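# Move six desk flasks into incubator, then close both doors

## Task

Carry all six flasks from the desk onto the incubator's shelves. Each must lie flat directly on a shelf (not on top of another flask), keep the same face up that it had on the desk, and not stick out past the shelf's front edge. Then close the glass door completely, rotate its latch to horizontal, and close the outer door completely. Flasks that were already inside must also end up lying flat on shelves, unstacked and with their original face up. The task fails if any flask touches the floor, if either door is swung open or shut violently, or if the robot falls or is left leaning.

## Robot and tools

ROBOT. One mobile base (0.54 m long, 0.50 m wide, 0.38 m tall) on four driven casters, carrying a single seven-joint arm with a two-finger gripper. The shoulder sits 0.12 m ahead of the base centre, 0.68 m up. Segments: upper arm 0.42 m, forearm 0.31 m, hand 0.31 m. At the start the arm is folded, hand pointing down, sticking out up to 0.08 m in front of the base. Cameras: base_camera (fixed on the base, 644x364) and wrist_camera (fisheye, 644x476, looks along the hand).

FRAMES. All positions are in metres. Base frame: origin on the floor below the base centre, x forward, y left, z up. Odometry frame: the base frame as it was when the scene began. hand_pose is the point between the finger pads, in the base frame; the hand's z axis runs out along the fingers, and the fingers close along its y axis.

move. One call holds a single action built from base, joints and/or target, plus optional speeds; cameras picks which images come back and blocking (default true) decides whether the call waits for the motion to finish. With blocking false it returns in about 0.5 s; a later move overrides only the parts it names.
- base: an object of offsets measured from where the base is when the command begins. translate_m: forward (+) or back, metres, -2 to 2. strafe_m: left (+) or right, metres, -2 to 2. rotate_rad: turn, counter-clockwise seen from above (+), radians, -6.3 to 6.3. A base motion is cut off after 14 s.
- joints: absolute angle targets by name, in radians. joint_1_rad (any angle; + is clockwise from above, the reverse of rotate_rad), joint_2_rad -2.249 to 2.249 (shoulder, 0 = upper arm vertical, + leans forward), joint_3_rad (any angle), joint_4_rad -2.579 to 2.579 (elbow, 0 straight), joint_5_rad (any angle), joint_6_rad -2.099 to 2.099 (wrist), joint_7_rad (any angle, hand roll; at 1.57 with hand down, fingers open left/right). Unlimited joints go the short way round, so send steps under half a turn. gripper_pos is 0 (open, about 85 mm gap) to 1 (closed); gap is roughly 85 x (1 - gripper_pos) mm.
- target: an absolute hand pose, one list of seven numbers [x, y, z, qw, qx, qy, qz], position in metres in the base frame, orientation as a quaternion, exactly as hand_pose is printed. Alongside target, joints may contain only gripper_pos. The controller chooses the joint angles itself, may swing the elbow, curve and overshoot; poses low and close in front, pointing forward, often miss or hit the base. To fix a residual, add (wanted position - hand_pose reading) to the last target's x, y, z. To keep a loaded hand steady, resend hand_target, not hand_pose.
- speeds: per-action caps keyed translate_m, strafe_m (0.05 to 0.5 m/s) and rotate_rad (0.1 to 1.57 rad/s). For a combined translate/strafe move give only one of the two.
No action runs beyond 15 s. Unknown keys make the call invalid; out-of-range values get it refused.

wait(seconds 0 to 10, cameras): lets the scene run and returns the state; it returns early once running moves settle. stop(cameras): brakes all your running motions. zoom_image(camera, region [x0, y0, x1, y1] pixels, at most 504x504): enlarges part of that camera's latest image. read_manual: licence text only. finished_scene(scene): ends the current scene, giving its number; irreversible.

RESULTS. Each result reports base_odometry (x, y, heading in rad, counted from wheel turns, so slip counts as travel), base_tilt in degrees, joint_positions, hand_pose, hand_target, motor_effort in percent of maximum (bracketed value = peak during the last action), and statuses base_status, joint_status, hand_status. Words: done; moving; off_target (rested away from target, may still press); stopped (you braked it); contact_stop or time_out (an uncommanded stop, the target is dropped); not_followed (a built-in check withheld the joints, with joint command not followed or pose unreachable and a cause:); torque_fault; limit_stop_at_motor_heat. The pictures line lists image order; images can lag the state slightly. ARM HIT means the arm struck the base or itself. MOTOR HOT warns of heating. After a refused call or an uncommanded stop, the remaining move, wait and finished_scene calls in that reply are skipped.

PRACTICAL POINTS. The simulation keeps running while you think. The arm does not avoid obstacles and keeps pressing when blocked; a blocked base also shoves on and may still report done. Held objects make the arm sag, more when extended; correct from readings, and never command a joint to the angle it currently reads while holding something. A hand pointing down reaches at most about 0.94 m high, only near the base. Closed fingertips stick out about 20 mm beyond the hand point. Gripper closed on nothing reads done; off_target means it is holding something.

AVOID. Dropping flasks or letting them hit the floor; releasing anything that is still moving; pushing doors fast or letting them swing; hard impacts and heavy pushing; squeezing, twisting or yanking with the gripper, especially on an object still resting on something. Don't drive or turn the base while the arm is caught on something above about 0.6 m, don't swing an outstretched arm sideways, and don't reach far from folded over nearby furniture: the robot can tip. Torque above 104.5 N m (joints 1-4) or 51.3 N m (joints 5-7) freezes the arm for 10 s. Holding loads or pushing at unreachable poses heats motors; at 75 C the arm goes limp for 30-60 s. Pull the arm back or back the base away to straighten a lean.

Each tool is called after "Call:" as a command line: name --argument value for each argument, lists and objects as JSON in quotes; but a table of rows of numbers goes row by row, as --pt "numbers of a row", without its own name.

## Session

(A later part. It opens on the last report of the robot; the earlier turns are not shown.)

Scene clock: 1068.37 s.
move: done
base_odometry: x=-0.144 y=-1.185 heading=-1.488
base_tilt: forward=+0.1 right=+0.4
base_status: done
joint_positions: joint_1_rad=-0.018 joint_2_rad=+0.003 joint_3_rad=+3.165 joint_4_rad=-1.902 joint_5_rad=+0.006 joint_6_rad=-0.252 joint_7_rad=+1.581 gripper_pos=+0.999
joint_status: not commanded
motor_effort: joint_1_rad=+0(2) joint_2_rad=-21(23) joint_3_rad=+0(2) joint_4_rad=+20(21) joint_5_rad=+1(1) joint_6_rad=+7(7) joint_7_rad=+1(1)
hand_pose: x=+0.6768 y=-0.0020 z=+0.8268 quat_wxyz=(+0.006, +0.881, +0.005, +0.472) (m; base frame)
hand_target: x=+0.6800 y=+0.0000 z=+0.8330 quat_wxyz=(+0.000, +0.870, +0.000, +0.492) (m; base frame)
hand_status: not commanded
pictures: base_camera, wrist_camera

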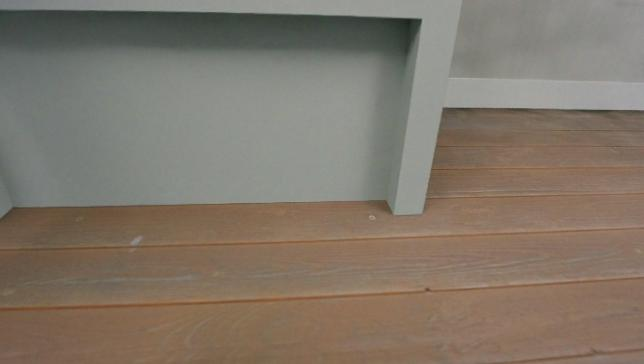

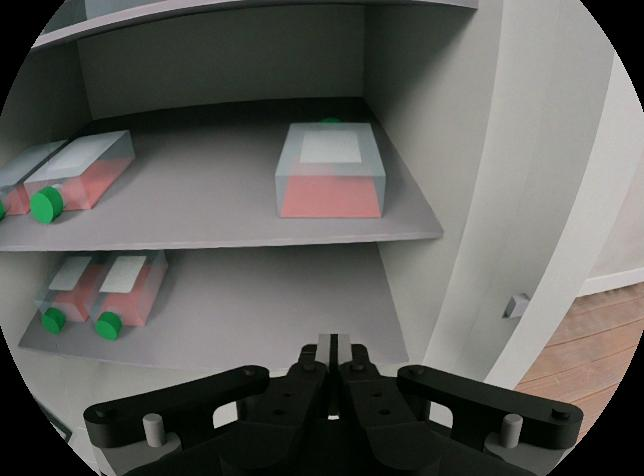

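Call:
move --base '{"translate_m":-0.9,"strafe_m":-0.05}' --cameras '[]'

Call:
move --base '{"rotate_rad":1.59}' --target '[0.68,0,1.07,0,0.870,0,0.492]' --joints '{"gripper_pos":0}' --cameras '[]'

Call:
move --base '{"translate_m":0.35,"strafe_m":0.7}'

Scene clock: 1074.43 s.
move: done
base_odometry: x=-0.268 y=-0.292 heading=-1.488
base_tilt: forward=+0.1 right=+0.4
base_status: done
joint_positions: joint_1_rad=-0.018 joint_2_rad=+0.004 joint_3_rad=+3.165 joint_4_rad=-1.902 joint_5_rad=+0.006 joint_6_rad=-0.251 joint_7_rad=+1.581 gripper_pos=+0.999
joint_status: not commanded
motor_effort: joint_1_rad=+0(1) joint_2_rad=-21(23) joint_3_rad=+0(1) joint_4_rad=+20(21) joint_5_rad=+1(1) joint_6_rad=+7(8) joint_7_rad=+1(1)
hand_pose: x=+0.6769 y=-0.0020 z=+0.8267 quat_wxyz=(+0.006, +0.881, +0.005, +0.472) (m; base frame)
hand_target: x=+0.6800 y=+0.0000 z=+0.8330 quat_wxyz=(+0.000, +0.870, +0.000, +0.492) (m; base frame)
hand_status: not commanded
pictures: none
No camera images: "cameras" was empty.

Scene clock: 1076.83 s.
move: done
base_odometry: x=-0.268 y=-0.292 heading=+0.101
base_tilt: forward=+0.2 right=+0.4
base_status: done
joint_positions: joint_1_rad=-0.028 joint_2_rad=+0.021 joint_3_rad=+3.161 joint_4_rad=-1.147 joint_5_rad=+0.006 joint_6_rad=-0.886 joint_7_rad=+1.581 gripper_pos=+0.000
joint_status: all done
motor_effort: joint_1_rad=+0(4) joint_2_rad=-22(26) joint_3_rad=+0(4) joint_4_rad=+20(22) joint_5_rad=+1(2) joint_6_rad=+7(8) joint_7_rad=+0(1)
hand_pose: x=+0.6928 y=+0.0049 z=+1.0813 quat_wxyz=(+0.004, +0.856, +0.008, +0.518) (m; base frame)
hand_target: x=+0.6800 y=+0.0000 z=+1.0700 quat_wxyz=(+0.000, +0.870, +0.000, +0.492) (m; base frame)
hand_status: done (0.018 m and 3.5 deg from the pose sent, 0.243 m and 2.7 deg at the start)
pictures: none
No camera images: "cameras" was empty.

Scene clock: 1079.60 s.
move: done
base_odometry: x=+0.010 y=+0.440 heading=+0.101
base_tilt: forward=+0.1 right=+0.4
base_status: done
joint_positions: joint_1_rad=-0.025 joint_2_rad=+0.021 joint_3_rad=+3.163 joint_4_rad=-1.146 joint_5_rad=+0.006 joint_6_rad=-0.889 joint_7_rad=+1.581 gripper_pos=+0.000
joint_status: not commanded
motor_effort: joint_1_rad=+0(2) joint_2_rad=-21(23) joint_3_rad=-1(2) joint_4_rad=+20(21) joint_5_rad=+0(2) joint_6_rad=+7(8) joint_7_rad=+1(1)
hand_pose: x=+0.6925 y=+0.0021 z=+1.0808 quat_wxyz=(+0.005, +0.856, +0.006, +0.517) (m; base frame)
hand_target: x=+0.6800 y=+0.0000 z=+1.0700 quat_wxyz=(+0.000, +0.870, +0.000, +0.492) (m; base frame)
hand_status: not commanded
pictures: base_camera, wrist_camera

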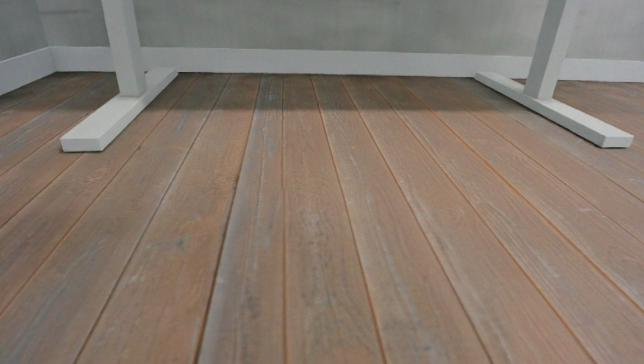

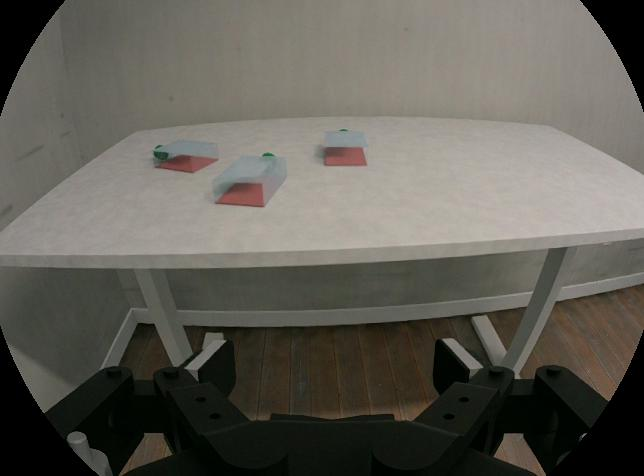

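Call:
move --base '{"translate_m":0.43,"strafe_m":0.011,"rotate_rad":-0.04}' --speeds '{"translate_m":0.25}'

Scene clock: 1087.27 s.
move: done
base_odometry: x=+0.437 y=+0.494 heading=+0.062
base_tilt: forward=+0.2 right=+0.4
base_status: done
joint_positions: joint_1_rad=-0.020 joint_2_rad=+0.024 joint_3_rad=+3.169 joint_4_rad=-1.146 joint_5_rad=+0.006 joint_6_rad=-0.890 joint_7_rad=+1.581 gripper_pos=+0.000
joint_status: not commanded
motor_effort: joint_1_rad=+0(2) joint_2_rad=-22(25) joint_3_rad=+0(2) joint_4_rad=+20(21) joint_5_rad=+1(2) joint_6_rad=+7(8) joint_7_rad=+0(1)
hand_pose: x=+0.6937 y=-0.0037 z=+1.0788 quat_wxyz=(+0.008, +0.857, +0.002, +0.515) (m; base frame)
hand_target: x=+0.6800 y=+0.0000 z=+1.0700 quat_wxyz=(+0.000, +0.870, +0.000, +0.492) (m; base frame)
hand_status: not commanded
pictures: base_camera, wrist_camera

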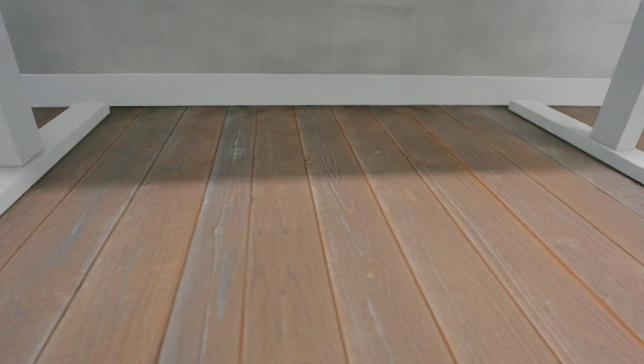

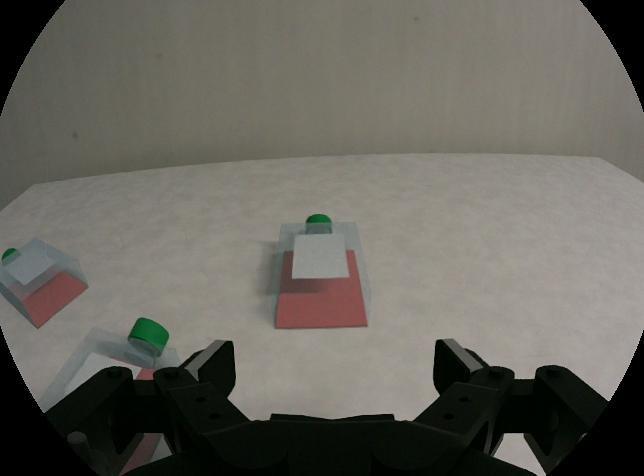

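Call:
move --base '{"translate_m":0.04,"strafe_m":0.011}' --target '[0.70,0,1.008,0,0.870,0,0.492]' --speeds '{"translate_m":0.12}'

Scene clock: 1092.43 s.
move: done
base_odometry: x=+0.476 y=+0.508 heading=+0.061
base_tilt: forward=+0.2 right=+0.4
base_status: done
joint_positions: joint_1_rad=-0.020 joint_2_rad=+0.025 joint_3_rad=+3.169 joint_4_rad=-1.318 joint_5_rad=+0.006 joint_6_rad=-0.821 joint_7_rad=+1.581 gripper_pos=+0.000
joint_status: not commanded
motor_effort: joint_1_rad=+0(2) joint_2_rad=-23(25) joint_3_rad=+0(2) joint_4_rad=+21(22) joint_5_rad=+1(1) joint_6_rad=+7(8) joint_7_rad=+1(1)
hand_pose: x=+0.6943 y=-0.0036 z=+0.9995 quat_wxyz=(+0.007, +0.883, +0.002, +0.470) (m; base frame)
hand_target: x=+0.7000 y=+0.0000 z=+1.0080 quat_wxyz=(+0.000, +0.870, +0.000, +0.492) (m; base frame)
hand_status: done (0.011 m and 3.1 deg from the pose sent, 0.071 m and 3.1 deg at the start)
pictures: base_camera, wrist_camera

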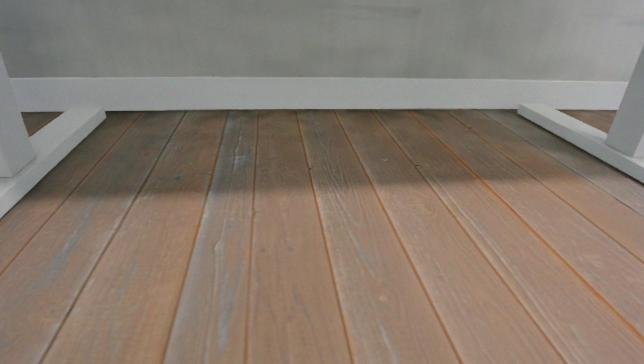

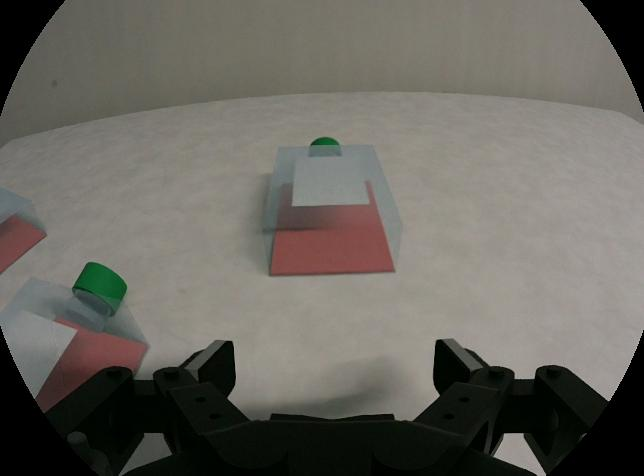

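Call:
move --base '{"translate_m":0.03,"strafe_m":-0.038,"rotate_rad":0.05}' --speeds '{"translate_m":0.1}' --cameras '[]'

Call:
move --base '{"translate_m":0.05}' --speeds '{"translate_m":0.1}'

Scene clock: 1096.13 s.
move: done
base_odometry: x=+0.509 y=+0.471 heading=+0.113
base_tilt: forward=+0.2 right=+0.4
base_status: done
joint_positions: joint_1_rad=-0.019 joint_2_rad=+0.024 joint_3_rad=+3.167 joint_4_rad=-1.318 joint_5_rad=+0.006 joint_6_rad=-0.820 joint_7_rad=+1.581 gripper_pos=+0.000
joint_status: not commanded
motor_effort: joint_1_rad=+0(3) joint_2_rad=-22(24) joint_3_rad=-1(2) joint_4_rad=+20(22) joint_5_rad=+0(2) joint_6_rad=+7(8) joint_7_rad=+0(1)
hand_pose: x=+0.6942 y=-0.0032 z=+1.0002 quat_wxyz=(+0.007, +0.882, +0.003, +0.470) (m; base frame)
hand_target: x=+0.7000 y=+0.0000 z=+1.0080 quat_wxyz=(+0.000, +0.870, +0.000, +0.492) (m; base frame)
hand_status: not commanded
pictures: none
No camera images: "cameras" was empty.

Scene clock: 1097.13 s.
move: done
base_odometry: x=+0.559 y=+0.477 heading=+0.112
base_tilt: forward=+0.1 right=+0.4
base_status: done
joint_positions: joint_1_rad=-0.019 joint_2_rad=+0.024 joint_3_rad=+3.167 joint_4_rad=-1.318 joint_5_rad=+0.006 joint_6_rad=-0.819 joint_7_rad=+1.581 gripper_pos=+0.000
joint_status: not commanded
motor_effort: joint_1_rad=+0(2) joint_2_rad=-23(25) joint_3_rad=+0(2) joint_4_rad=+21(22) joint_5_rad=+1(1) joint_6_rad=+7(8) joint_7_rad=+1(1)
hand_pose: x=+0.6941 y=-0.0031 z=+1.0009 quat_wxyz=(+0.007, +0.882, +0.003, +0.471) (m; base frame)
hand_target: x=+0.7000 y=+0.0000 z=+1.0080 quat_wxyz=(+0.000, +0.870, +0.000, +0.492) (m; base frame)
hand_status: not commanded
pictures: base_camera, wrist_camera

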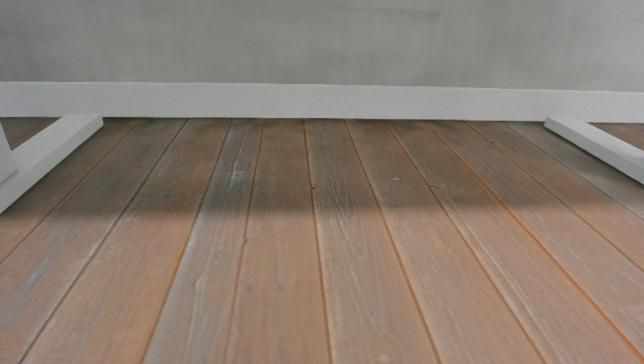

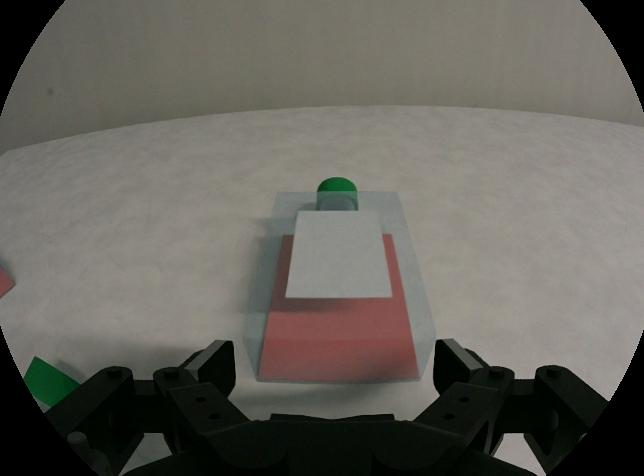

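Call:
move --base '{"translate_m":0.036,"strafe_m":-0.003}' --speeds '{"translate_m":0.1}'

Call:
move --joints '{"gripper_pos":0.25}' --cameras '[]'

Call:
move --joints '{"gripper_pos":0.6}' --cameras '[]'

Call:
move --target '[0.68,0,1.07,0,0.870,0,0.492]'

Scene clock: 1100.30 s.
move: done
base_odometry: x=+0.595 y=+0.478 heading=+0.112
base_tilt: forward=+0.1 right=+0.4
base_status: done
joint_positions: joint_1_rad=-0.019 joint_2_rad=+0.023 joint_3_rad=+3.167 joint_4_rad=-1.318 joint_5_rad=+0.006 joint_6_rad=-0.817 joint_7_rad=+1.581 gripper_pos=+0.000
joint_status: not commanded
motor_effort: joint_1_rad=+0(2) joint_2_rad=-22(24) joint_3_rad=+0(2) joint_4_rad=+21(21) joint_5_rad=+1(1) joint_6_rad=+6(7) joint_7_rad=+1(1)
hand_pose: x=+0.6941 y=-0.0031 z=+1.0017 quat_wxyz=(+0.007, +0.881, +0.003, +0.472) (m; base frame)
hand_target: x=+0.7000 y=+0.0000 z=+1.0080 quat_wxyz=(+0.000, +0.870, +0.000, +0.492) (m; base frame)
hand_status: not commanded
pictures: base_camera, wrist_camera

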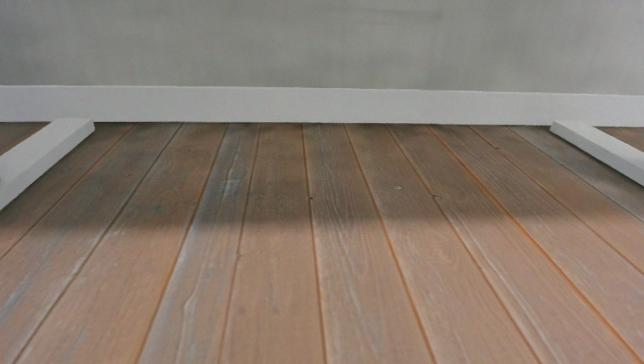

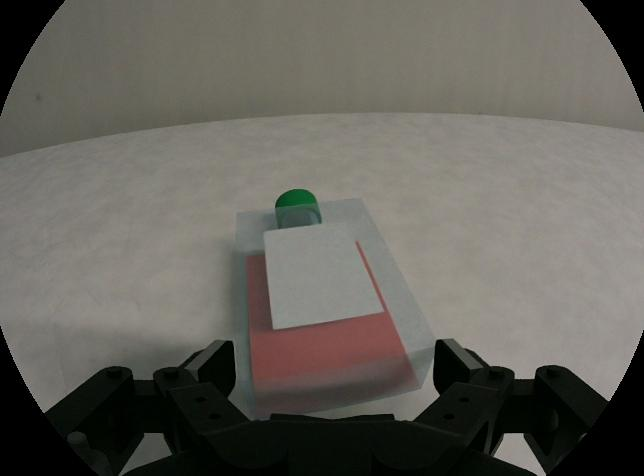

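Scene clock: 1100.97 s.
move: done
base_odometry: x=+0.595 y=+0.478 heading=+0.112
base_tilt: forward=+0.1 right=+0.4
base_status: not commanded
joint_positions: joint_1_rad=-0.019 joint_2_rad=+0.023 joint_3_rad=+3.167 joint_4_rad=-1.318 joint_5_rad=+0.006 joint_6_rad=-0.817 joint_7_rad=+1.581 gripper_pos=+0.250
joint_status: all done
motor_effort: joint_1_rad=+0(1) joint_2_rad=-22(23) joint_3_rad=-1(1) joint_4_rad=+20(21) joint_5_rad=+1(1) joint_6_rad=+7(7) joint_7_rad=+0(1)
hand_pose: x=+0.6941 y=-0.0031 z=+1.0017 quat_wxyz=(+0.007, +0.881, +0.003, +0.472) (m; base frame)
hand_target: x=+0.7000 y=+0.0000 z=+1.0080 quat_wxyz=(+0.000, +0.870, +0.000, +0.492) (m; base frame)
hand_status: not commanded
pictures: none
No camera images: "cameras" was empty.

Scene clock: 1101.70 s.
move: done
base_odometry: x=+0.595 y=+0.478 heading=+0.112
base_tilt: forward=+0.2 right=+0.4
base_status: not commanded
joint_positions: joint_1_rad=-0.019 joint_2_rad=+0.023 joint_3_rad=+3.167 joint_4_rad=-1.318 joint_5_rad=+0.006 joint_6_rad=-0.817 joint_7_rad=+1.581 gripper_pos=+0.600
joint_status: all done
motor_effort: joint_1_rad=+0(0) joint_2_rad=-22(23) joint_3_rad=+0(1) joint_4_rad=+21(21) joint_5_rad=+1(1) joint_6_rad=+7(7) joint_7_rad=+1(1)
hand_pose: x=+0.6941 y=-0.0031 z=+1.0017 quat_wxyz=(+0.007, +0.881, +0.003, +0.472) (m; base frame)
hand_target: x=+0.7000 y=+0.0000 z=+1.0080 quat_wxyz=(+0.000, +0.870, +0.000, +0.492) (m; base frame)
hand_status: not commanded
pictures: none
No camera images: "cameras" was empty.

Scene clock: 1102.90 s.
move: done
base_odometry: x=+0.595 y=+0.478 heading=+0.112
base_tilt: forward=+0.1 right=+0.4
base_status: not commanded
joint_positions: joint_1_rad=-0.019 joint_2_rad=+0.022 joint_3_rad=+3.167 joint_4_rad=-1.144 joint_5_rad=+0.006 joint_6_rad=-0.889 joint_7_rad=+1.581 gripper_pos=+0.600
joint_status: not commanded
motor_effort: joint_1_rad=+0(0) joint_2_rad=-22(24) joint_3_rad=-1(1) joint_4_rad=+21(22) joint_5_rad=+1(1) joint_6_rad=+7(8) joint_7_rad=+0(1)
hand_pose: x=+0.6929 y=-0.0032 z=+1.0814 quat_wxyz=(+0.007, +0.856, +0.002, +0.517) (m; base frame)
hand_target: x=+0.6800 y=+0.0000 z=+1.0700 quat_wxyz=(+0.000, +0.870, +0.000, +0.492) (m; base frame)
hand_status: done (0.018 m and 3.4 deg from the pose sent, 0.070 m and 2.8 deg at the start)
pictures: base_camera, wrist_camera

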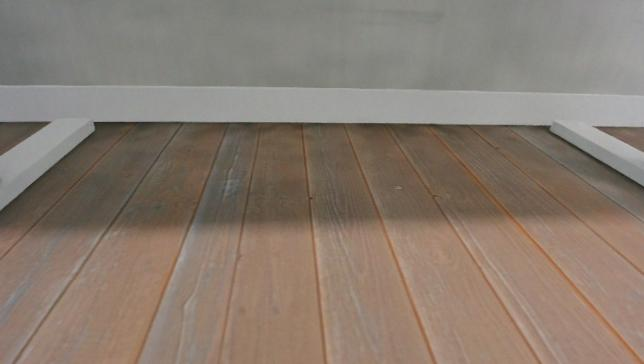

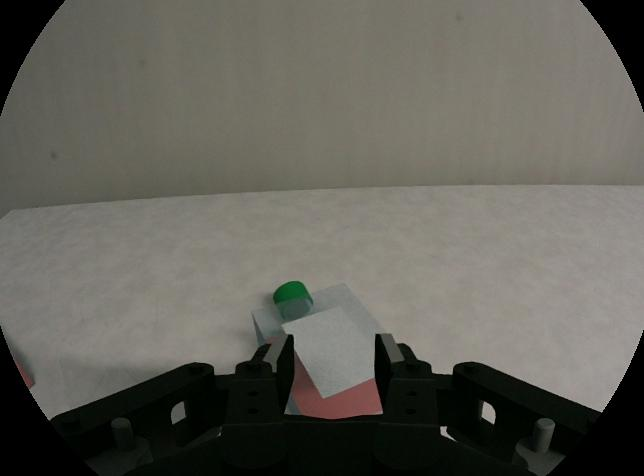

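Call:
move --joints '{"gripper_pos":0}' --base '{"translate_m":-0.09}' --cameras '[]'

Call:
move --target '[0.70,0,1.008,0,0.870,0,0.492]'

Scene clock: 1107.67 s.
move: done
base_odometry: x=+0.506 y=+0.468 heading=+0.112
base_tilt: forward=+0.1 right=+0.4
base_status: done
joint_positions: joint_1_rad=-0.020 joint_2_rad=+0.018 joint_3_rad=+3.167 joint_4_rad=-1.143 joint_5_rad=+0.006 joint_6_rad=-0.891 joint_7_rad=+1.581 gripper_pos=+0.000
joint_status: all done
motor_effort: joint_1_rad=+0(1) joint_2_rad=-21(25) joint_3_rad=+0(1) joint_4_rad=+20(22) joint_5_rad=+1(1) joint_6_rad=+8(8) joint_7_rad=+0(1)
hand_pose: x=+0.6913 y=-0.0031 z=+1.0831 quat_wxyz=(+0.007, +0.855, +0.002, +0.518) (m; base frame)
hand_target: x=+0.6800 y=+0.0000 z=+1.0700 quat_wxyz=(+0.000, +0.870, +0.000, +0.492) (m; base frame)
hand_status: not commanded
pictures: none
No camera images: "cameras" was empty.

Scene clock: 1108.87 s.
move: done
base_odometry: x=+0.506 y=+0.468 heading=+0.112
base_tilt: forward=+0.1 right=+0.4
base_status: not commanded
joint_positions: joint_1_rad=-0.020 joint_2_rad=+0.021 joint_3_rad=+3.167 joint_4_rad=-1.317 joint_5_rad=+0.006 joint_6_rad=-0.821 joint_7_rad=+1.581 gripper_pos=+0.000
joint_status: not commanded
motor_effort: joint_1_rad=+0(1) joint_2_rad=-22(24) joint_3_rad=-1(1) joint_4_rad=+21(22) joint_5_rad=+1(1) joint_6_rad=+7(8) joint_7_rad=+0(1)
hand_pose: x=+0.6929 y=-0.0030 z=+1.0025 quat_wxyz=(+0.007, +0.882, +0.003, +0.472) (m; base frame)
hand_target: x=+0.7000 y=+0.0000 z=+1.0079 quat_wxyz=(+0.000, +0.870, +0.000, +0.492) (m; base frame)
hand_status: done (0.009 m and 2.8 deg from the pose sent, 0.076 m and 3.5 deg at the start)
pictures: base_camera, wrist_camera

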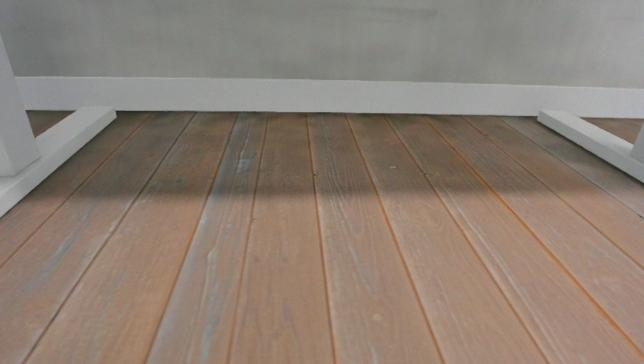

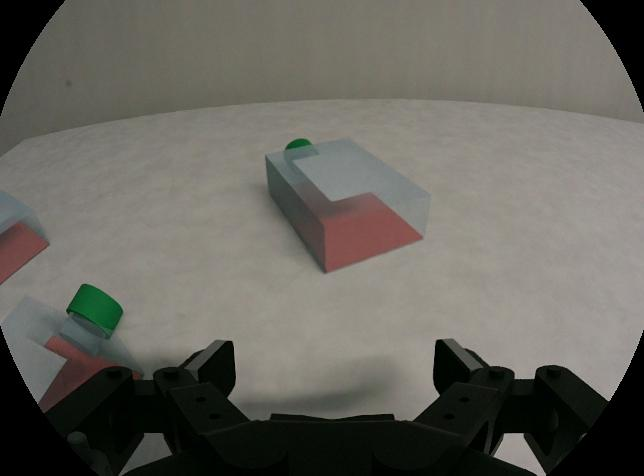

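Call:
move --base '{"translate_m":-0.05,"strafe_m":-0.336,"rotate_rad":0.4}' --cameras '[]'

Call:
move --base '{"translate_m":0.08,"strafe_m":-0.03}'

Scene clock: 1115.60 s.
move: done
base_odometry: x=+0.494 y=+0.128 heading=+0.514
base_tilt: forward=+0.2 right=+0.4
base_status: done
joint_positions: joint_1_rad=-0.023 joint_2_rad=+0.021 joint_3_rad=+3.162 joint_4_rad=-1.317 joint_5_rad=+0.006 joint_6_rad=-0.819 joint_7_rad=+1.581 gripper_pos=+0.000
joint_status: not commanded
motor_effort: joint_1_rad=+0(3) joint_2_rad=-22(24) joint_3_rad=+0(3) joint_4_rad=+21(21) joint_5_rad=+1(2) joint_6_rad=+7(8) joint_7_rad=+1(1)
hand_pose: x=+0.6933 y=+0.0017 z=+1.0025 quat_wxyz=(+0.005, +0.881, +0.006, +0.472) (m; base frame)
hand_target: x=+0.7000 y=+0.0000 z=+1.0079 quat_wxyz=(+0.000, +0.870, +0.000, +0.492) (m; base frame)
hand_status: not commanded
pictures: none
No camera images: "cameras" was empty.

Scene clock: 1116.80 s.
move: done
base_odometry: x=+0.578 y=+0.141 heading=+0.513
base_tilt: forward=+0.2 right=+0.4
base_status: done
joint_positions: joint_1_rad=-0.023 joint_2_rad=+0.027 joint_3_rad=+3.162 joint_4_rad=-1.317 joint_5_rad=+0.006 joint_6_rad=-0.817 joint_7_rad=+1.581 gripper_pos=+0.000
joint_status: not commanded
motor_effort: joint_1_rad=+0(2) joint_2_rad=-23(25) joint_3_rad=+0(1) joint_4_rad=+21(22) joint_5_rad=+1(1) joint_6_rad=+7(8) joint_7_rad=+0(1)
hand_pose: x=+0.6955 y=+0.0016 z=+0.9994 quat_wxyz=(+0.005, +0.882, +0.006, +0.470) (m; base frame)
hand_target: x=+0.7000 y=+0.0000 z=+1.0079 quat_wxyz=(+0.000, +0.870, +0.000, +0.492) (m; base frame)
hand_status: not commanded
pictures: base_camera, wrist_camera

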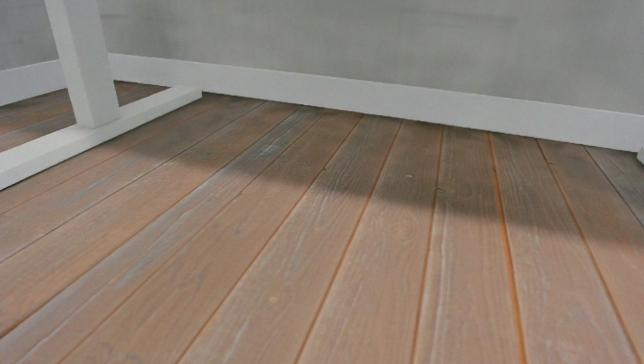

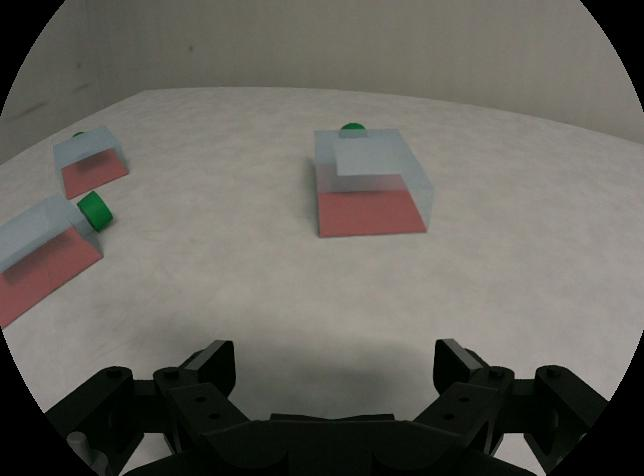

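Call:
move --base '{"translate_m":0.085,"strafe_m":-0.027}' --speeds '{"translate_m":0.12}'

Scene clock: 1120.93 s.
move: done
base_odometry: x=+0.666 y=+0.159 heading=+0.513
base_tilt: forward=+0.1 right=+0.4
base_status: done
joint_positions: joint_1_rad=-0.023 joint_2_rad=+0.024 joint_3_rad=+3.162 joint_4_rad=-1.317 joint_5_rad=+0.006 joint_6_rad=-0.817 joint_7_rad=+1.581 gripper_pos=+0.000
joint_status: not commanded
motor_effort: joint_1_rad=+0(2) joint_2_rad=-22(25) joint_3_rad=+0(2) joint_4_rad=+21(22) joint_5_rad=+0(1) joint_6_rad=+7(8) joint_7_rad=+0(1)
hand_pose: x=+0.6946 y=+0.0016 z=+1.0011 quat_wxyz=(+0.005, +0.882, +0.006, +0.472) (m; base frame)
hand_target: x=+0.7000 y=+0.0000 z=+1.0079 quat_wxyz=(+0.000, +0.870, +0.000, +0.492) (m; base frame)
hand_status: not commanded
pictures: base_camera, wrist_camera

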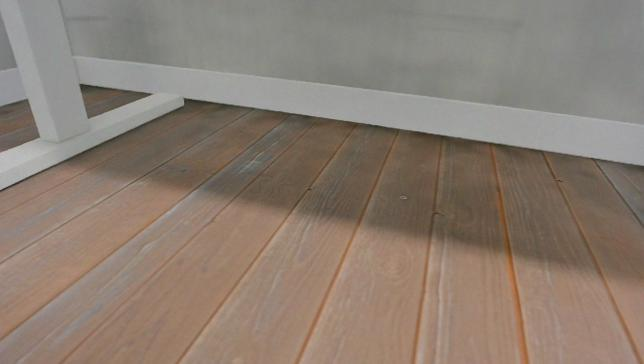

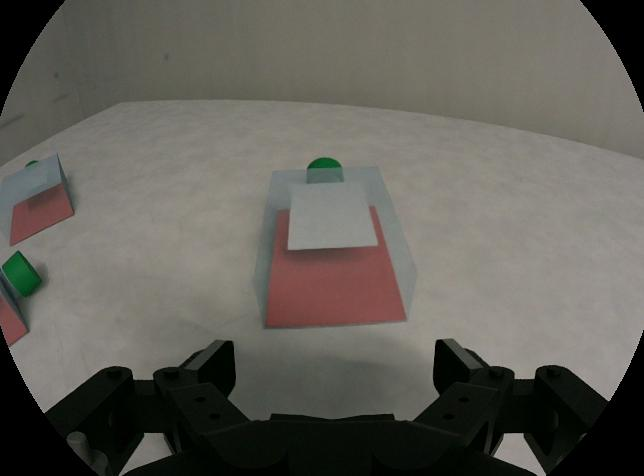

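Call:
move --base '{"translate_m":0.035,"strafe_m":-0.038,"rotate_rad":0.05}' --speeds '{"translate_m":0.1}'

Scene clock: 1123.27 s.
move: done
base_odometry: x=+0.715 y=+0.143 heading=+0.564
base_tilt: forward=+0.1 right=+0.4
base_status: done
joint_positions: joint_1_rad=-0.022 joint_2_rad=+0.024 joint_3_rad=+3.162 joint_4_rad=-1.317 joint_5_rad=+0.006 joint_6_rad=-0.817 joint_7_rad=+1.581 gripper_pos=+0.000
joint_status: not commanded
motor_effort: joint_1_rad=+0(3) joint_2_rad=-22(24) joint_3_rad=-1(2) joint_4_rad=+21(21) joint_5_rad=+1(1) joint_6_rad=+7(7) joint_7_rad=+1(1)
hand_pose: x=+0.6945 y=+0.0014 z=+1.0015 quat_wxyz=(+0.005, +0.881, +0.006, +0.472) (m; base frame)
hand_target: x=+0.7000 y=+0.0000 z=+1.0079 quat_wxyz=(+0.000, +0.870, +0.000, +0.492) (m; base frame)
hand_status: not commanded
pictures: base_camera, wrist_camera

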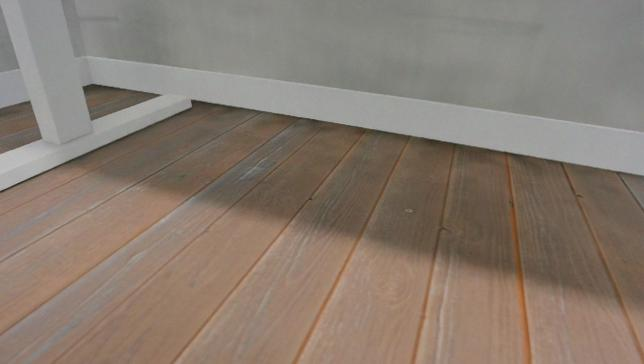

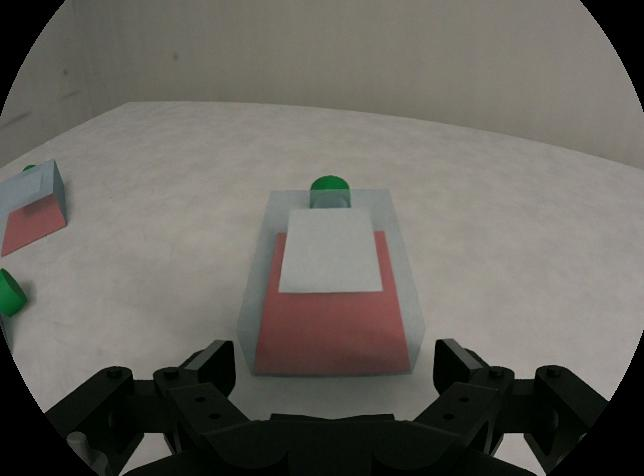

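Call:
move --base '{"translate_m":0.038,"strafe_m":0.002}' --speeds '{"translate_m":0.1}'

Call:
move --joints '{"gripper_pos":0.25}' --cameras '[]'

Scene clock: 1125.97 s.
move: done
base_odometry: x=+0.747 y=+0.165 heading=+0.564
base_tilt: forward=+0.1 right=+0.4
base_status: done
joint_positions: joint_1_rad=-0.022 joint_2_rad=+0.022 joint_3_rad=+3.162 joint_4_rad=-1.318 joint_5_rad=+0.006 joint_6_rad=-0.816 joint_7_rad=+1.581 gripper_pos=+0.000
joint_status: not commanded
motor_effort: joint_1_rad=+0(2) joint_2_rad=-22(25) joint_3_rad=-1(2) joint_4_rad=+20(22) joint_5_rad=+1(1) joint_6_rad=+7(7) joint_7_rad=+0(1)
hand_pose: x=+0.6942 y=+0.0013 z=+1.0024 quat_wxyz=(+0.005, +0.881, +0.006, +0.473) (m; base frame)
hand_target: x=+0.7000 y=+0.0000 z=+1.0079 quat_wxyz=(+0.000, +0.870, +0.000, +0.492) (m; base frame)
hand_status: not commanded
pictures: base_camera, wrist_camera

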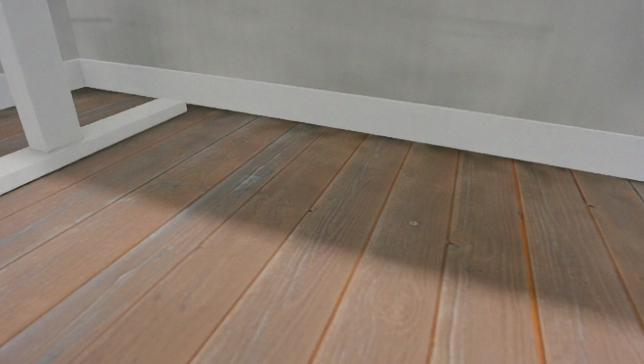

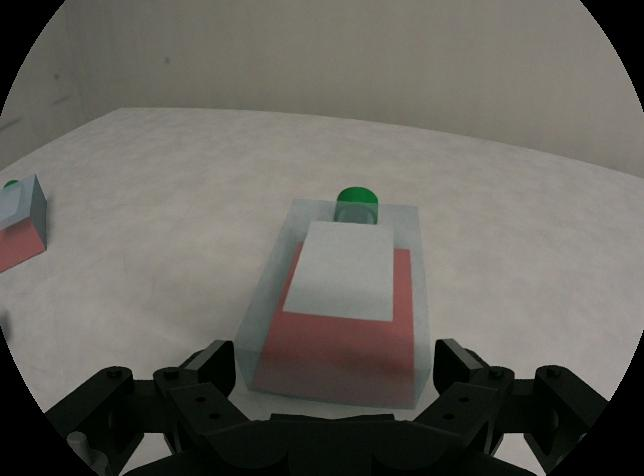

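Scene clock: 1126.63 s.
move: done
base_odometry: x=+0.747 y=+0.165 heading=+0.564
base_tilt: forward=+0.2 right=+0.4
base_status: not commanded
joint_positions: joint_1_rad=-0.022 joint_2_rad=+0.022 joint_3_rad=+3.162 joint_4_rad=-1.318 joint_5_rad=+0.006 joint_6_rad=-0.816 joint_7_rad=+1.581 gripper_pos=+0.250
joint_status: all done
motor_effort: joint_1_rad=+0(0) joint_2_rad=-22(23) joint_3_rad=-1(1) joint_4_rad=+21(21) joint_5_rad=+1(1) joint_6_rad=+7(8) joint_7_rad=+1(1)
hand_pose: x=+0.6942 y=+0.0013 z=+1.0024 quat_wxyz=(+0.005, +0.881, +0.006, +0.473) (m; base frame)
hand_target: x=+0.7000 y=+0.0000 z=+1.0079 quat_wxyz=(+0.000, +0.870, +0.000, +0.492) (m; base frame)
hand_status: not commanded
pictures: none
No camera images: "cameras" was empty.

Call:
move --joints '{"gripper_pos":0}' --cameras '[]'

Call:
move --base '{"translate_m":-0.045}'

Scene clock: 1129.70 s.
move: done
base_odometry: x=+0.747 y=+0.165 heading=+0.564
base_tilt: forward=+0.2 right=+0.4
base_status: not commanded
joint_positions: joint_1_rad=-0.022 joint_2_rad=+0.022 joint_3_rad=+3.162 joint_4_rad=-1.318 joint_5_rad=+0.006 joint_6_rad=-0.816 joint_7_rad=+1.581 gripper_pos=+0.000
joint_status: all done
motor_effort: joint_1_rad=+0(0) joint_2_rad=-23(23) joint_3_rad=+0(1) joint_4_rad=+20(21) joint_5_rad=+1(1) joint_6_rad=+7(7) joint_7_rad=+1(1)
hand_pose: x=+0.6942 y=+0.0013 z=+1.0024 quat_wxyz=(+0.005, +0.881, +0.006, +0.473) (m; base frame)
hand_target: x=+0.7000 y=+0.0000 z=+1.0079 quat_wxyz=(+0.000, +0.870, +0.000, +0.492) (m; base frame)
hand_status: not commanded
pictures: none
No camera images: "cameras" was empty.

Scene clock: 1130.77 s.
move: done
base_odometry: x=+0.708 y=+0.141 heading=+0.564
base_tilt: forward=+0.1 right=+0.4
base_status: done
joint_positions: joint_1_rad=-0.022 joint_2_rad=+0.016 joint_3_rad=+3.162 joint_4_rad=-1.318 joint_5_rad=+0.006 joint_6_rad=-0.815 joint_7_rad=+1.581 gripper_pos=+0.000
joint_status: not commanded
motor_effort: joint_1_rad=+0(2) joint_2_rad=-22(26) joint_3_rad=+0(2) joint_4_rad=+21(22) joint_5_rad=+1(1) joint_6_rad=+7(8) joint_7_rad=+1(1)
hand_pose: x=+0.6921 y=+0.0013 z=+1.0063 quat_wxyz=(+0.005, +0.879, +0.006, +0.476) (m; base frame)
hand_target: x=+0.7000 y=+0.0000 z=+1.0079 quat_wxyz=(+0.000, +0.870, +0.000, +0.492) (m; base frame)
hand_status: not commanded
pictures: base_camera, wrist_camera

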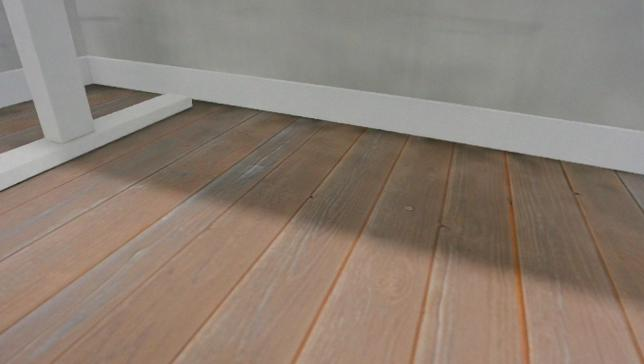

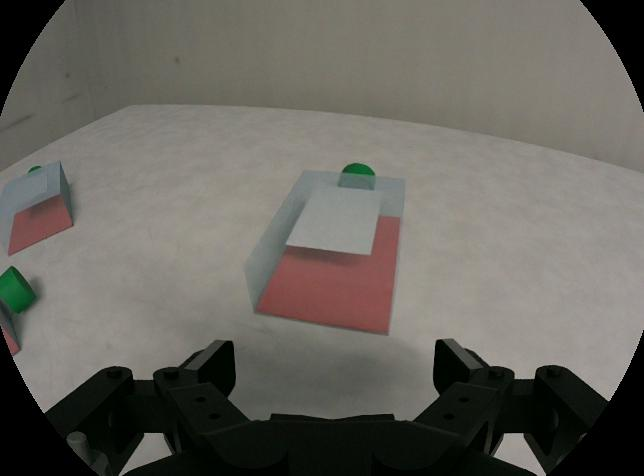

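Call:
move --base '{"translate_m":0.01,"strafe_m":0.153,"rotate_rad":-0.2}'

Scene clock: 1133.93 s.
move: done
base_odometry: x=+0.635 y=+0.276 heading=+0.362
base_tilt: forward=+0.1 right=+0.4
base_status: done
joint_positions: joint_1_rad=-0.019 joint_2_rad=+0.016 joint_3_rad=+3.168 joint_4_rad=-1.318 joint_5_rad=+0.006 joint_6_rad=-0.815 joint_7_rad=+1.581 gripper_pos=+0.000
joint_status: not commanded
motor_effort: joint_1_rad=+0(3) joint_2_rad=-22(24) joint_3_rad=+0(3) joint_4_rad=+21(22) joint_5_rad=+1(2) joint_6_rad=+7(8) joint_7_rad=+0(1)
hand_pose: x=+0.6925 y=-0.0038 z=+1.0059 quat_wxyz=(+0.007, +0.879, +0.002, +0.476) (m; base frame)
hand_target: x=+0.7000 y=+0.0000 z=+1.0079 quat_wxyz=(+0.000, +0.870, +0.000, +0.492) (m; base frame)
hand_status: not commanded
pictures: base_camera, wrist_camera

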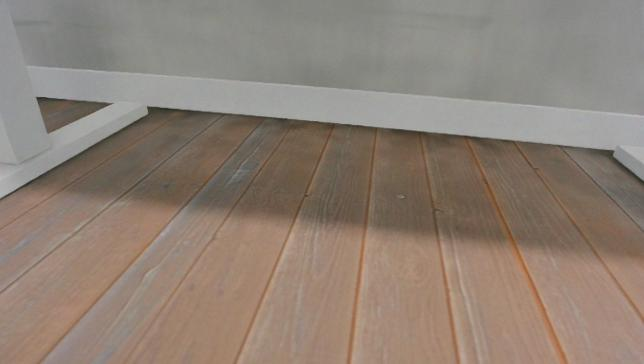

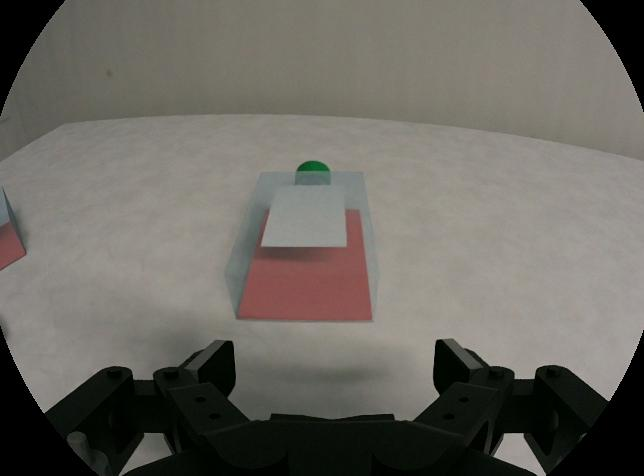

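Call:
move --base '{"translate_m":0.035,"strafe_m":0.018}' --speeds '{"translate_m":0.1}'

Scene clock: 1136.57 s.
move: done
base_odometry: x=+0.661 y=+0.306 heading=+0.363
base_tilt: forward=+0.2 right=+0.4
base_status: done
joint_positions: joint_1_rad=-0.019 joint_2_rad=+0.021 joint_3_rad=+3.168 joint_4_rad=-1.318 joint_5_rad=+0.006 joint_6_rad=-0.814 joint_7_rad=+1.581 gripper_pos=+0.000
joint_status: not commanded
motor_effort: joint_1_rad=+0(2) joint_2_rad=-22(25) joint_3_rad=+0(2) joint_4_rad=+21(22) joint_5_rad=+0(2) joint_6_rad=+7(8) joint_7_rad=+1(1)
hand_pose: x=+0.6940 y=-0.0039 z=+1.0034 quat_wxyz=(+0.007, +0.880, +0.002, +0.474) (m; base frame)
hand_target: x=+0.7000 y=+0.0000 z=+1.0079 quat_wxyz=(+0.000, +0.870, +0.000, +0.492) (m; base frame)
hand_status: not commanded
pictures: base_camera, wrist_camera

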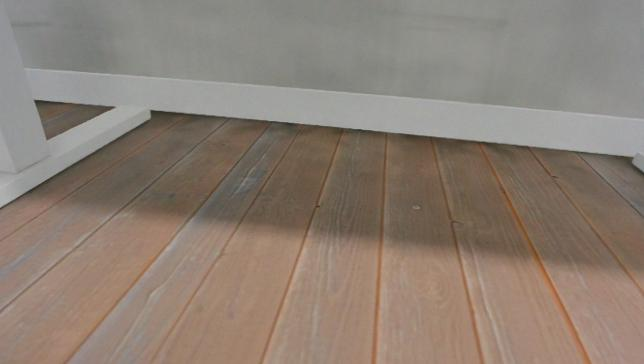

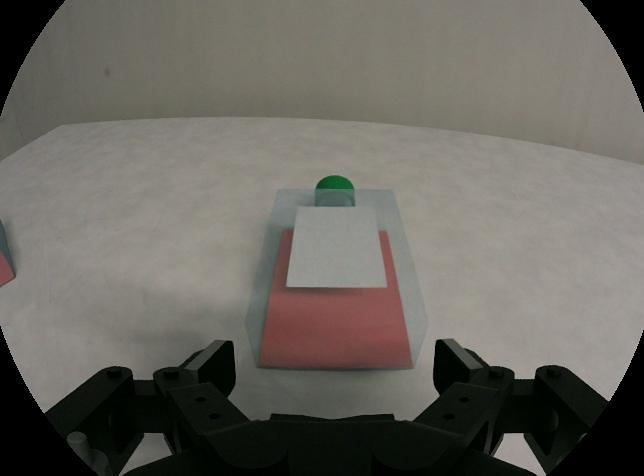

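Call:
move --base '{"translate_m":0.04}' --speeds '{"translate_m":0.1}' --cameras '[]'

Call:
move --joints '{"gripper_pos":0.15}'

Scene clock: 1142.83 s.
move: done
base_odometry: x=+0.698 y=+0.320 heading=+0.363
base_tilt: forward=+0.1 right=+0.4
base_status: done
joint_positions: joint_1_rad=-0.019 joint_2_rad=+0.021 joint_3_rad=+3.168 joint_4_rad=-1.318 joint_5_rad=+0.006 joint_6_rad=-0.814 joint_7_rad=+1.581 gripper_pos=+0.000
joint_status: not commanded
motor_effort: joint_1_rad=+0(1) joint_2_rad=-22(25) joint_3_rad=+0(1) joint_4_rad=+21(22) joint_5_rad=+0(1) joint_6_rad=+7(8) joint_7_rad=+1(1)
hand_pose: x=+0.6940 y=-0.0039 z=+1.0035 quat_wxyz=(+0.007, +0.880, +0.002, +0.474) (m; base frame)
hand_target: x=+0.7000 y=+0.0000 z=+1.0079 quat_wxyz=(+0.000, +0.870, +0.000, +0.492) (m; base frame)
hand_status: not commanded
pictures: none
No camera images: "cameras" was empty.

Scene clock: 1143.40 s.
move: done
base_odometry: x=+0.698 y=+0.320 heading=+0.363
base_tilt: forward=+0.2 right=+0.4
base_status: not commanded
joint_positions: joint_1_rad=-0.019 joint_2_rad=+0.021 joint_3_rad=+3.168 joint_4_rad=-1.318 joint_5_rad=+0.006 joint_6_rad=-0.814 joint_7_rad=+1.581 gripper_pos=+0.150
joint_status: all done
motor_effort: joint_1_rad=+0(0) joint_2_rad=-22(22) joint_3_rad=+0(1) joint_4_rad=+21(21) joint_5_rad=+1(1) joint_6_rad=+7(7) joint_7_rad=+1(1)
hand_pose: x=+0.6940 y=-0.0039 z=+1.0035 quat_wxyz=(+0.007, +0.880, +0.002, +0.474) (m; base frame)
hand_target: x=+0.7000 y=+0.0000 z=+1.0079 quat_wxyz=(+0.000, +0.870, +0.000, +0.492) (m; base frame)
hand_status: not commanded
pictures: base_camera, wrist_camera

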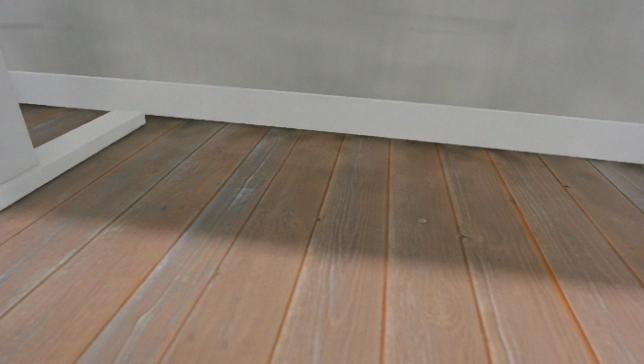

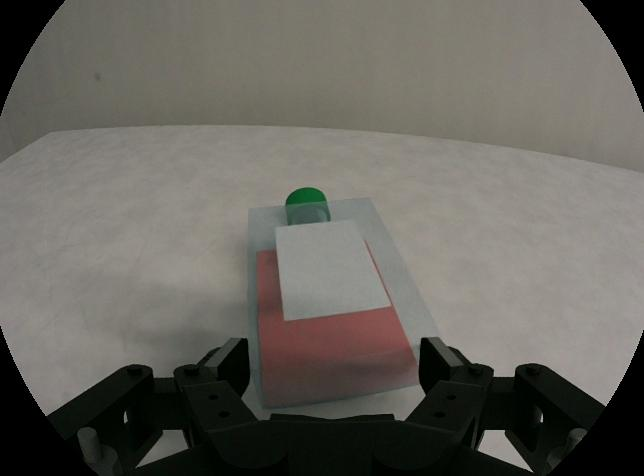

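Call:
move --joints '{"gripper_pos":0}' --cameras '[]'

Call:
move --base '{"translate_m":-0.05}' --cameras '[]'

Call:
move --base '{"translate_m":0.015,"strafe_m":-0.15,"rotate_rad":0.2}' --target '[0.70,0,1.002,0,0.870,0,0.492]'

Scene clock: 1149.13 s.
move: done
base_odometry: x=+0.698 y=+0.320 heading=+0.363
base_tilt: forward=+0.1 right=+0.4
base_status: not commanded
joint_positions: joint_1_rad=-0.019 joint_2_rad=+0.021 joint_3_rad=+3.168 joint_4_rad=-1.318 joint_5_rad=+0.006 joint_6_rad=-0.814 joint_7_rad=+1.581 gripper_pos=+0.000
joint_status: all done
motor_effort: joint_1_rad=+0(0) joint_2_rad=-22(23) joint_3_rad=-1(1) joint_4_rad=+21(21) joint_5_rad=+1(1) joint_6_rad=+7(7) joint_7_rad=+0(1)
hand_pose: x=+0.6940 y=-0.0039 z=+1.0035 quat_wxyz=(+0.007, +0.880, +0.002, +0.474) (m; base frame)
hand_target: x=+0.7000 y=+0.0000 z=+1.0079 quat_wxyz=(+0.000, +0.870, +0.000, +0.492) (m; base frame)
hand_status: not commanded
pictures: none
No camera images: "cameras" was empty.

Scene clock: 1150.23 s.
move: done
base_odometry: x=+0.652 y=+0.303 heading=+0.363
base_tilt: forward=+0.1 right=+0.4
base_status: done
joint_positions: joint_1_rad=-0.019 joint_2_rad=+0.016 joint_3_rad=+3.168 joint_4_rad=-1.318 joint_5_rad=+0.006 joint_6_rad=-0.814 joint_7_rad=+1.581 gripper_pos=+0.000
joint_status: not commanded
motor_effort: joint_1_rad=+0(2) joint_2_rad=-22(25) joint_3_rad=+0(1) joint_4_rad=+21(22) joint_5_rad=+1(1) joint_6_rad=+6(8) joint_7_rad=+1(1)
hand_pose: x=+0.6924 y=-0.0039 z=+1.0064 quat_wxyz=(+0.007, +0.879, +0.002, +0.477) (m; base frame)
hand_target: x=+0.7000 y=+0.0000 z=+1.0079 quat_wxyz=(+0.000, +0.870, +0.000, +0.492) (m; base frame)
hand_status: not commanded
pictures: none
No camera images: "cameras" was empty.

Scene clock: 1151.73 s.
move: done
base_odometry: x=+0.719 y=+0.168 heading=+0.564
base_tilt: forward=+0.1 right=+0.4
base_status: done
joint_positions: joint_1_rad=-0.018 joint_2_rad=+0.016 joint_3_rad=+3.166 joint_4_rad=-1.339 joint_5_rad=+0.005 joint_6_rad=-0.797 joint_7_rad=+1.581 gripper_pos=+0.000
joint_status: not commanded
motor_effort: joint_1_rad=+0(4) joint_2_rad=-22(25) joint_3_rad=-1(4) joint_4_rad=+21(22) joint_5_rad=+1(2) joint_6_rad=+7(8) joint_7_rad=+1(1)
hand_pose: x=+0.6934 y=-0.0035 z=+0.9987 quat_wxyz=(+0.007, +0.880, +0.002, +0.475) (m; base frame)
hand_target: x=+0.7000 y=+0.0000 z=+1.0020 quat_wxyz=(+0.000, +0.870, +0.000, +0.492) (m; base frame)
hand_status: done (0.008 m and 2.4 deg from the pose sent, 0.010 m and 2.2 deg at the start)
pictures: base_camera, wrist_camera

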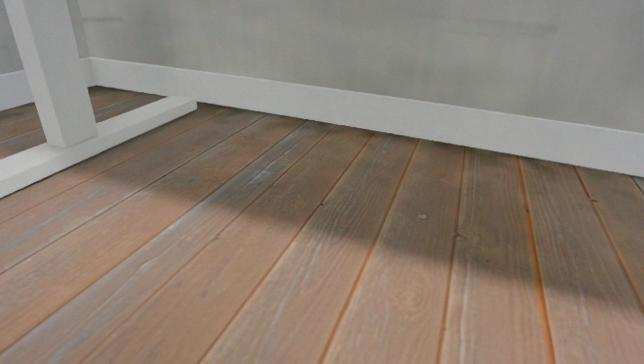

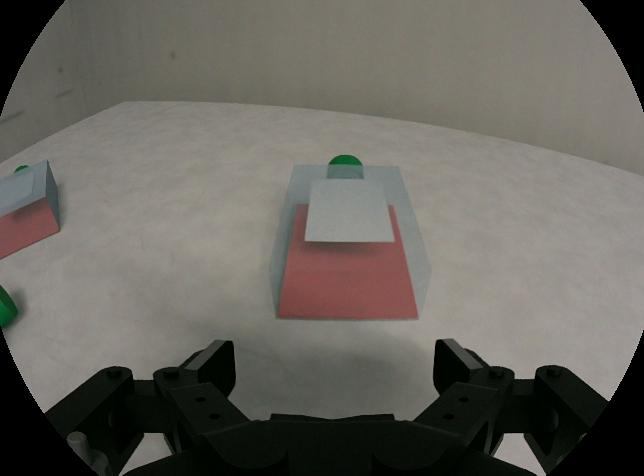

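Call:
move --base '{"translate_m":0.03,"strafe_m":0.015,"rotate_rad":-0.03}' --speeds '{"translate_m":0.1}'

Scene clock: 1154.23 s.
move: done
base_odometry: x=+0.737 y=+0.196 heading=+0.534
base_tilt: forward=+0.1 right=+0.4
base_status: done
joint_positions: joint_1_rad=-0.018 joint_2_rad=+0.020 joint_3_rad=+3.167 joint_4_rad=-1.339 joint_5_rad=+0.005 joint_6_rad=-0.797 joint_7_rad=+1.581 gripper_pos=+0.000
joint_status: not commanded
motor_effort: joint_1_rad=+0(2) joint_2_rad=-22(25) joint_3_rad=+0(2) joint_4_rad=+21(22) joint_5_rad=+1(1) joint_6_rad=+7(7) joint_7_rad=+1(1)
hand_pose: x=+0.6945 y=-0.0039 z=+0.9967 quat_wxyz=(+0.007, +0.881, +0.002, +0.473) (m; base frame)
hand_target: x=+0.7000 y=+0.0000 z=+1.0020 quat_wxyz=(+0.000, +0.870, +0.000, +0.492) (m; base frame)
hand_status: not commanded
pictures: base_camera, wrist_camera

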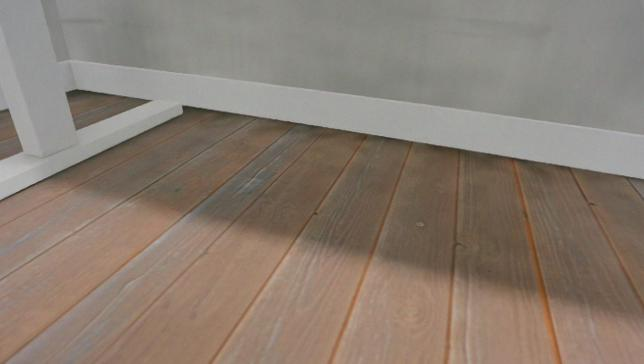

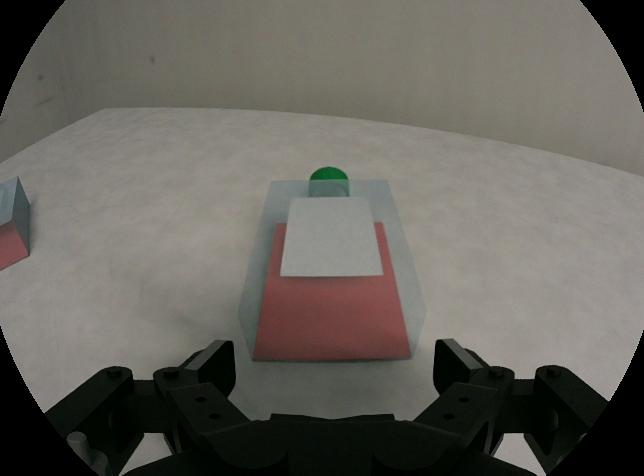

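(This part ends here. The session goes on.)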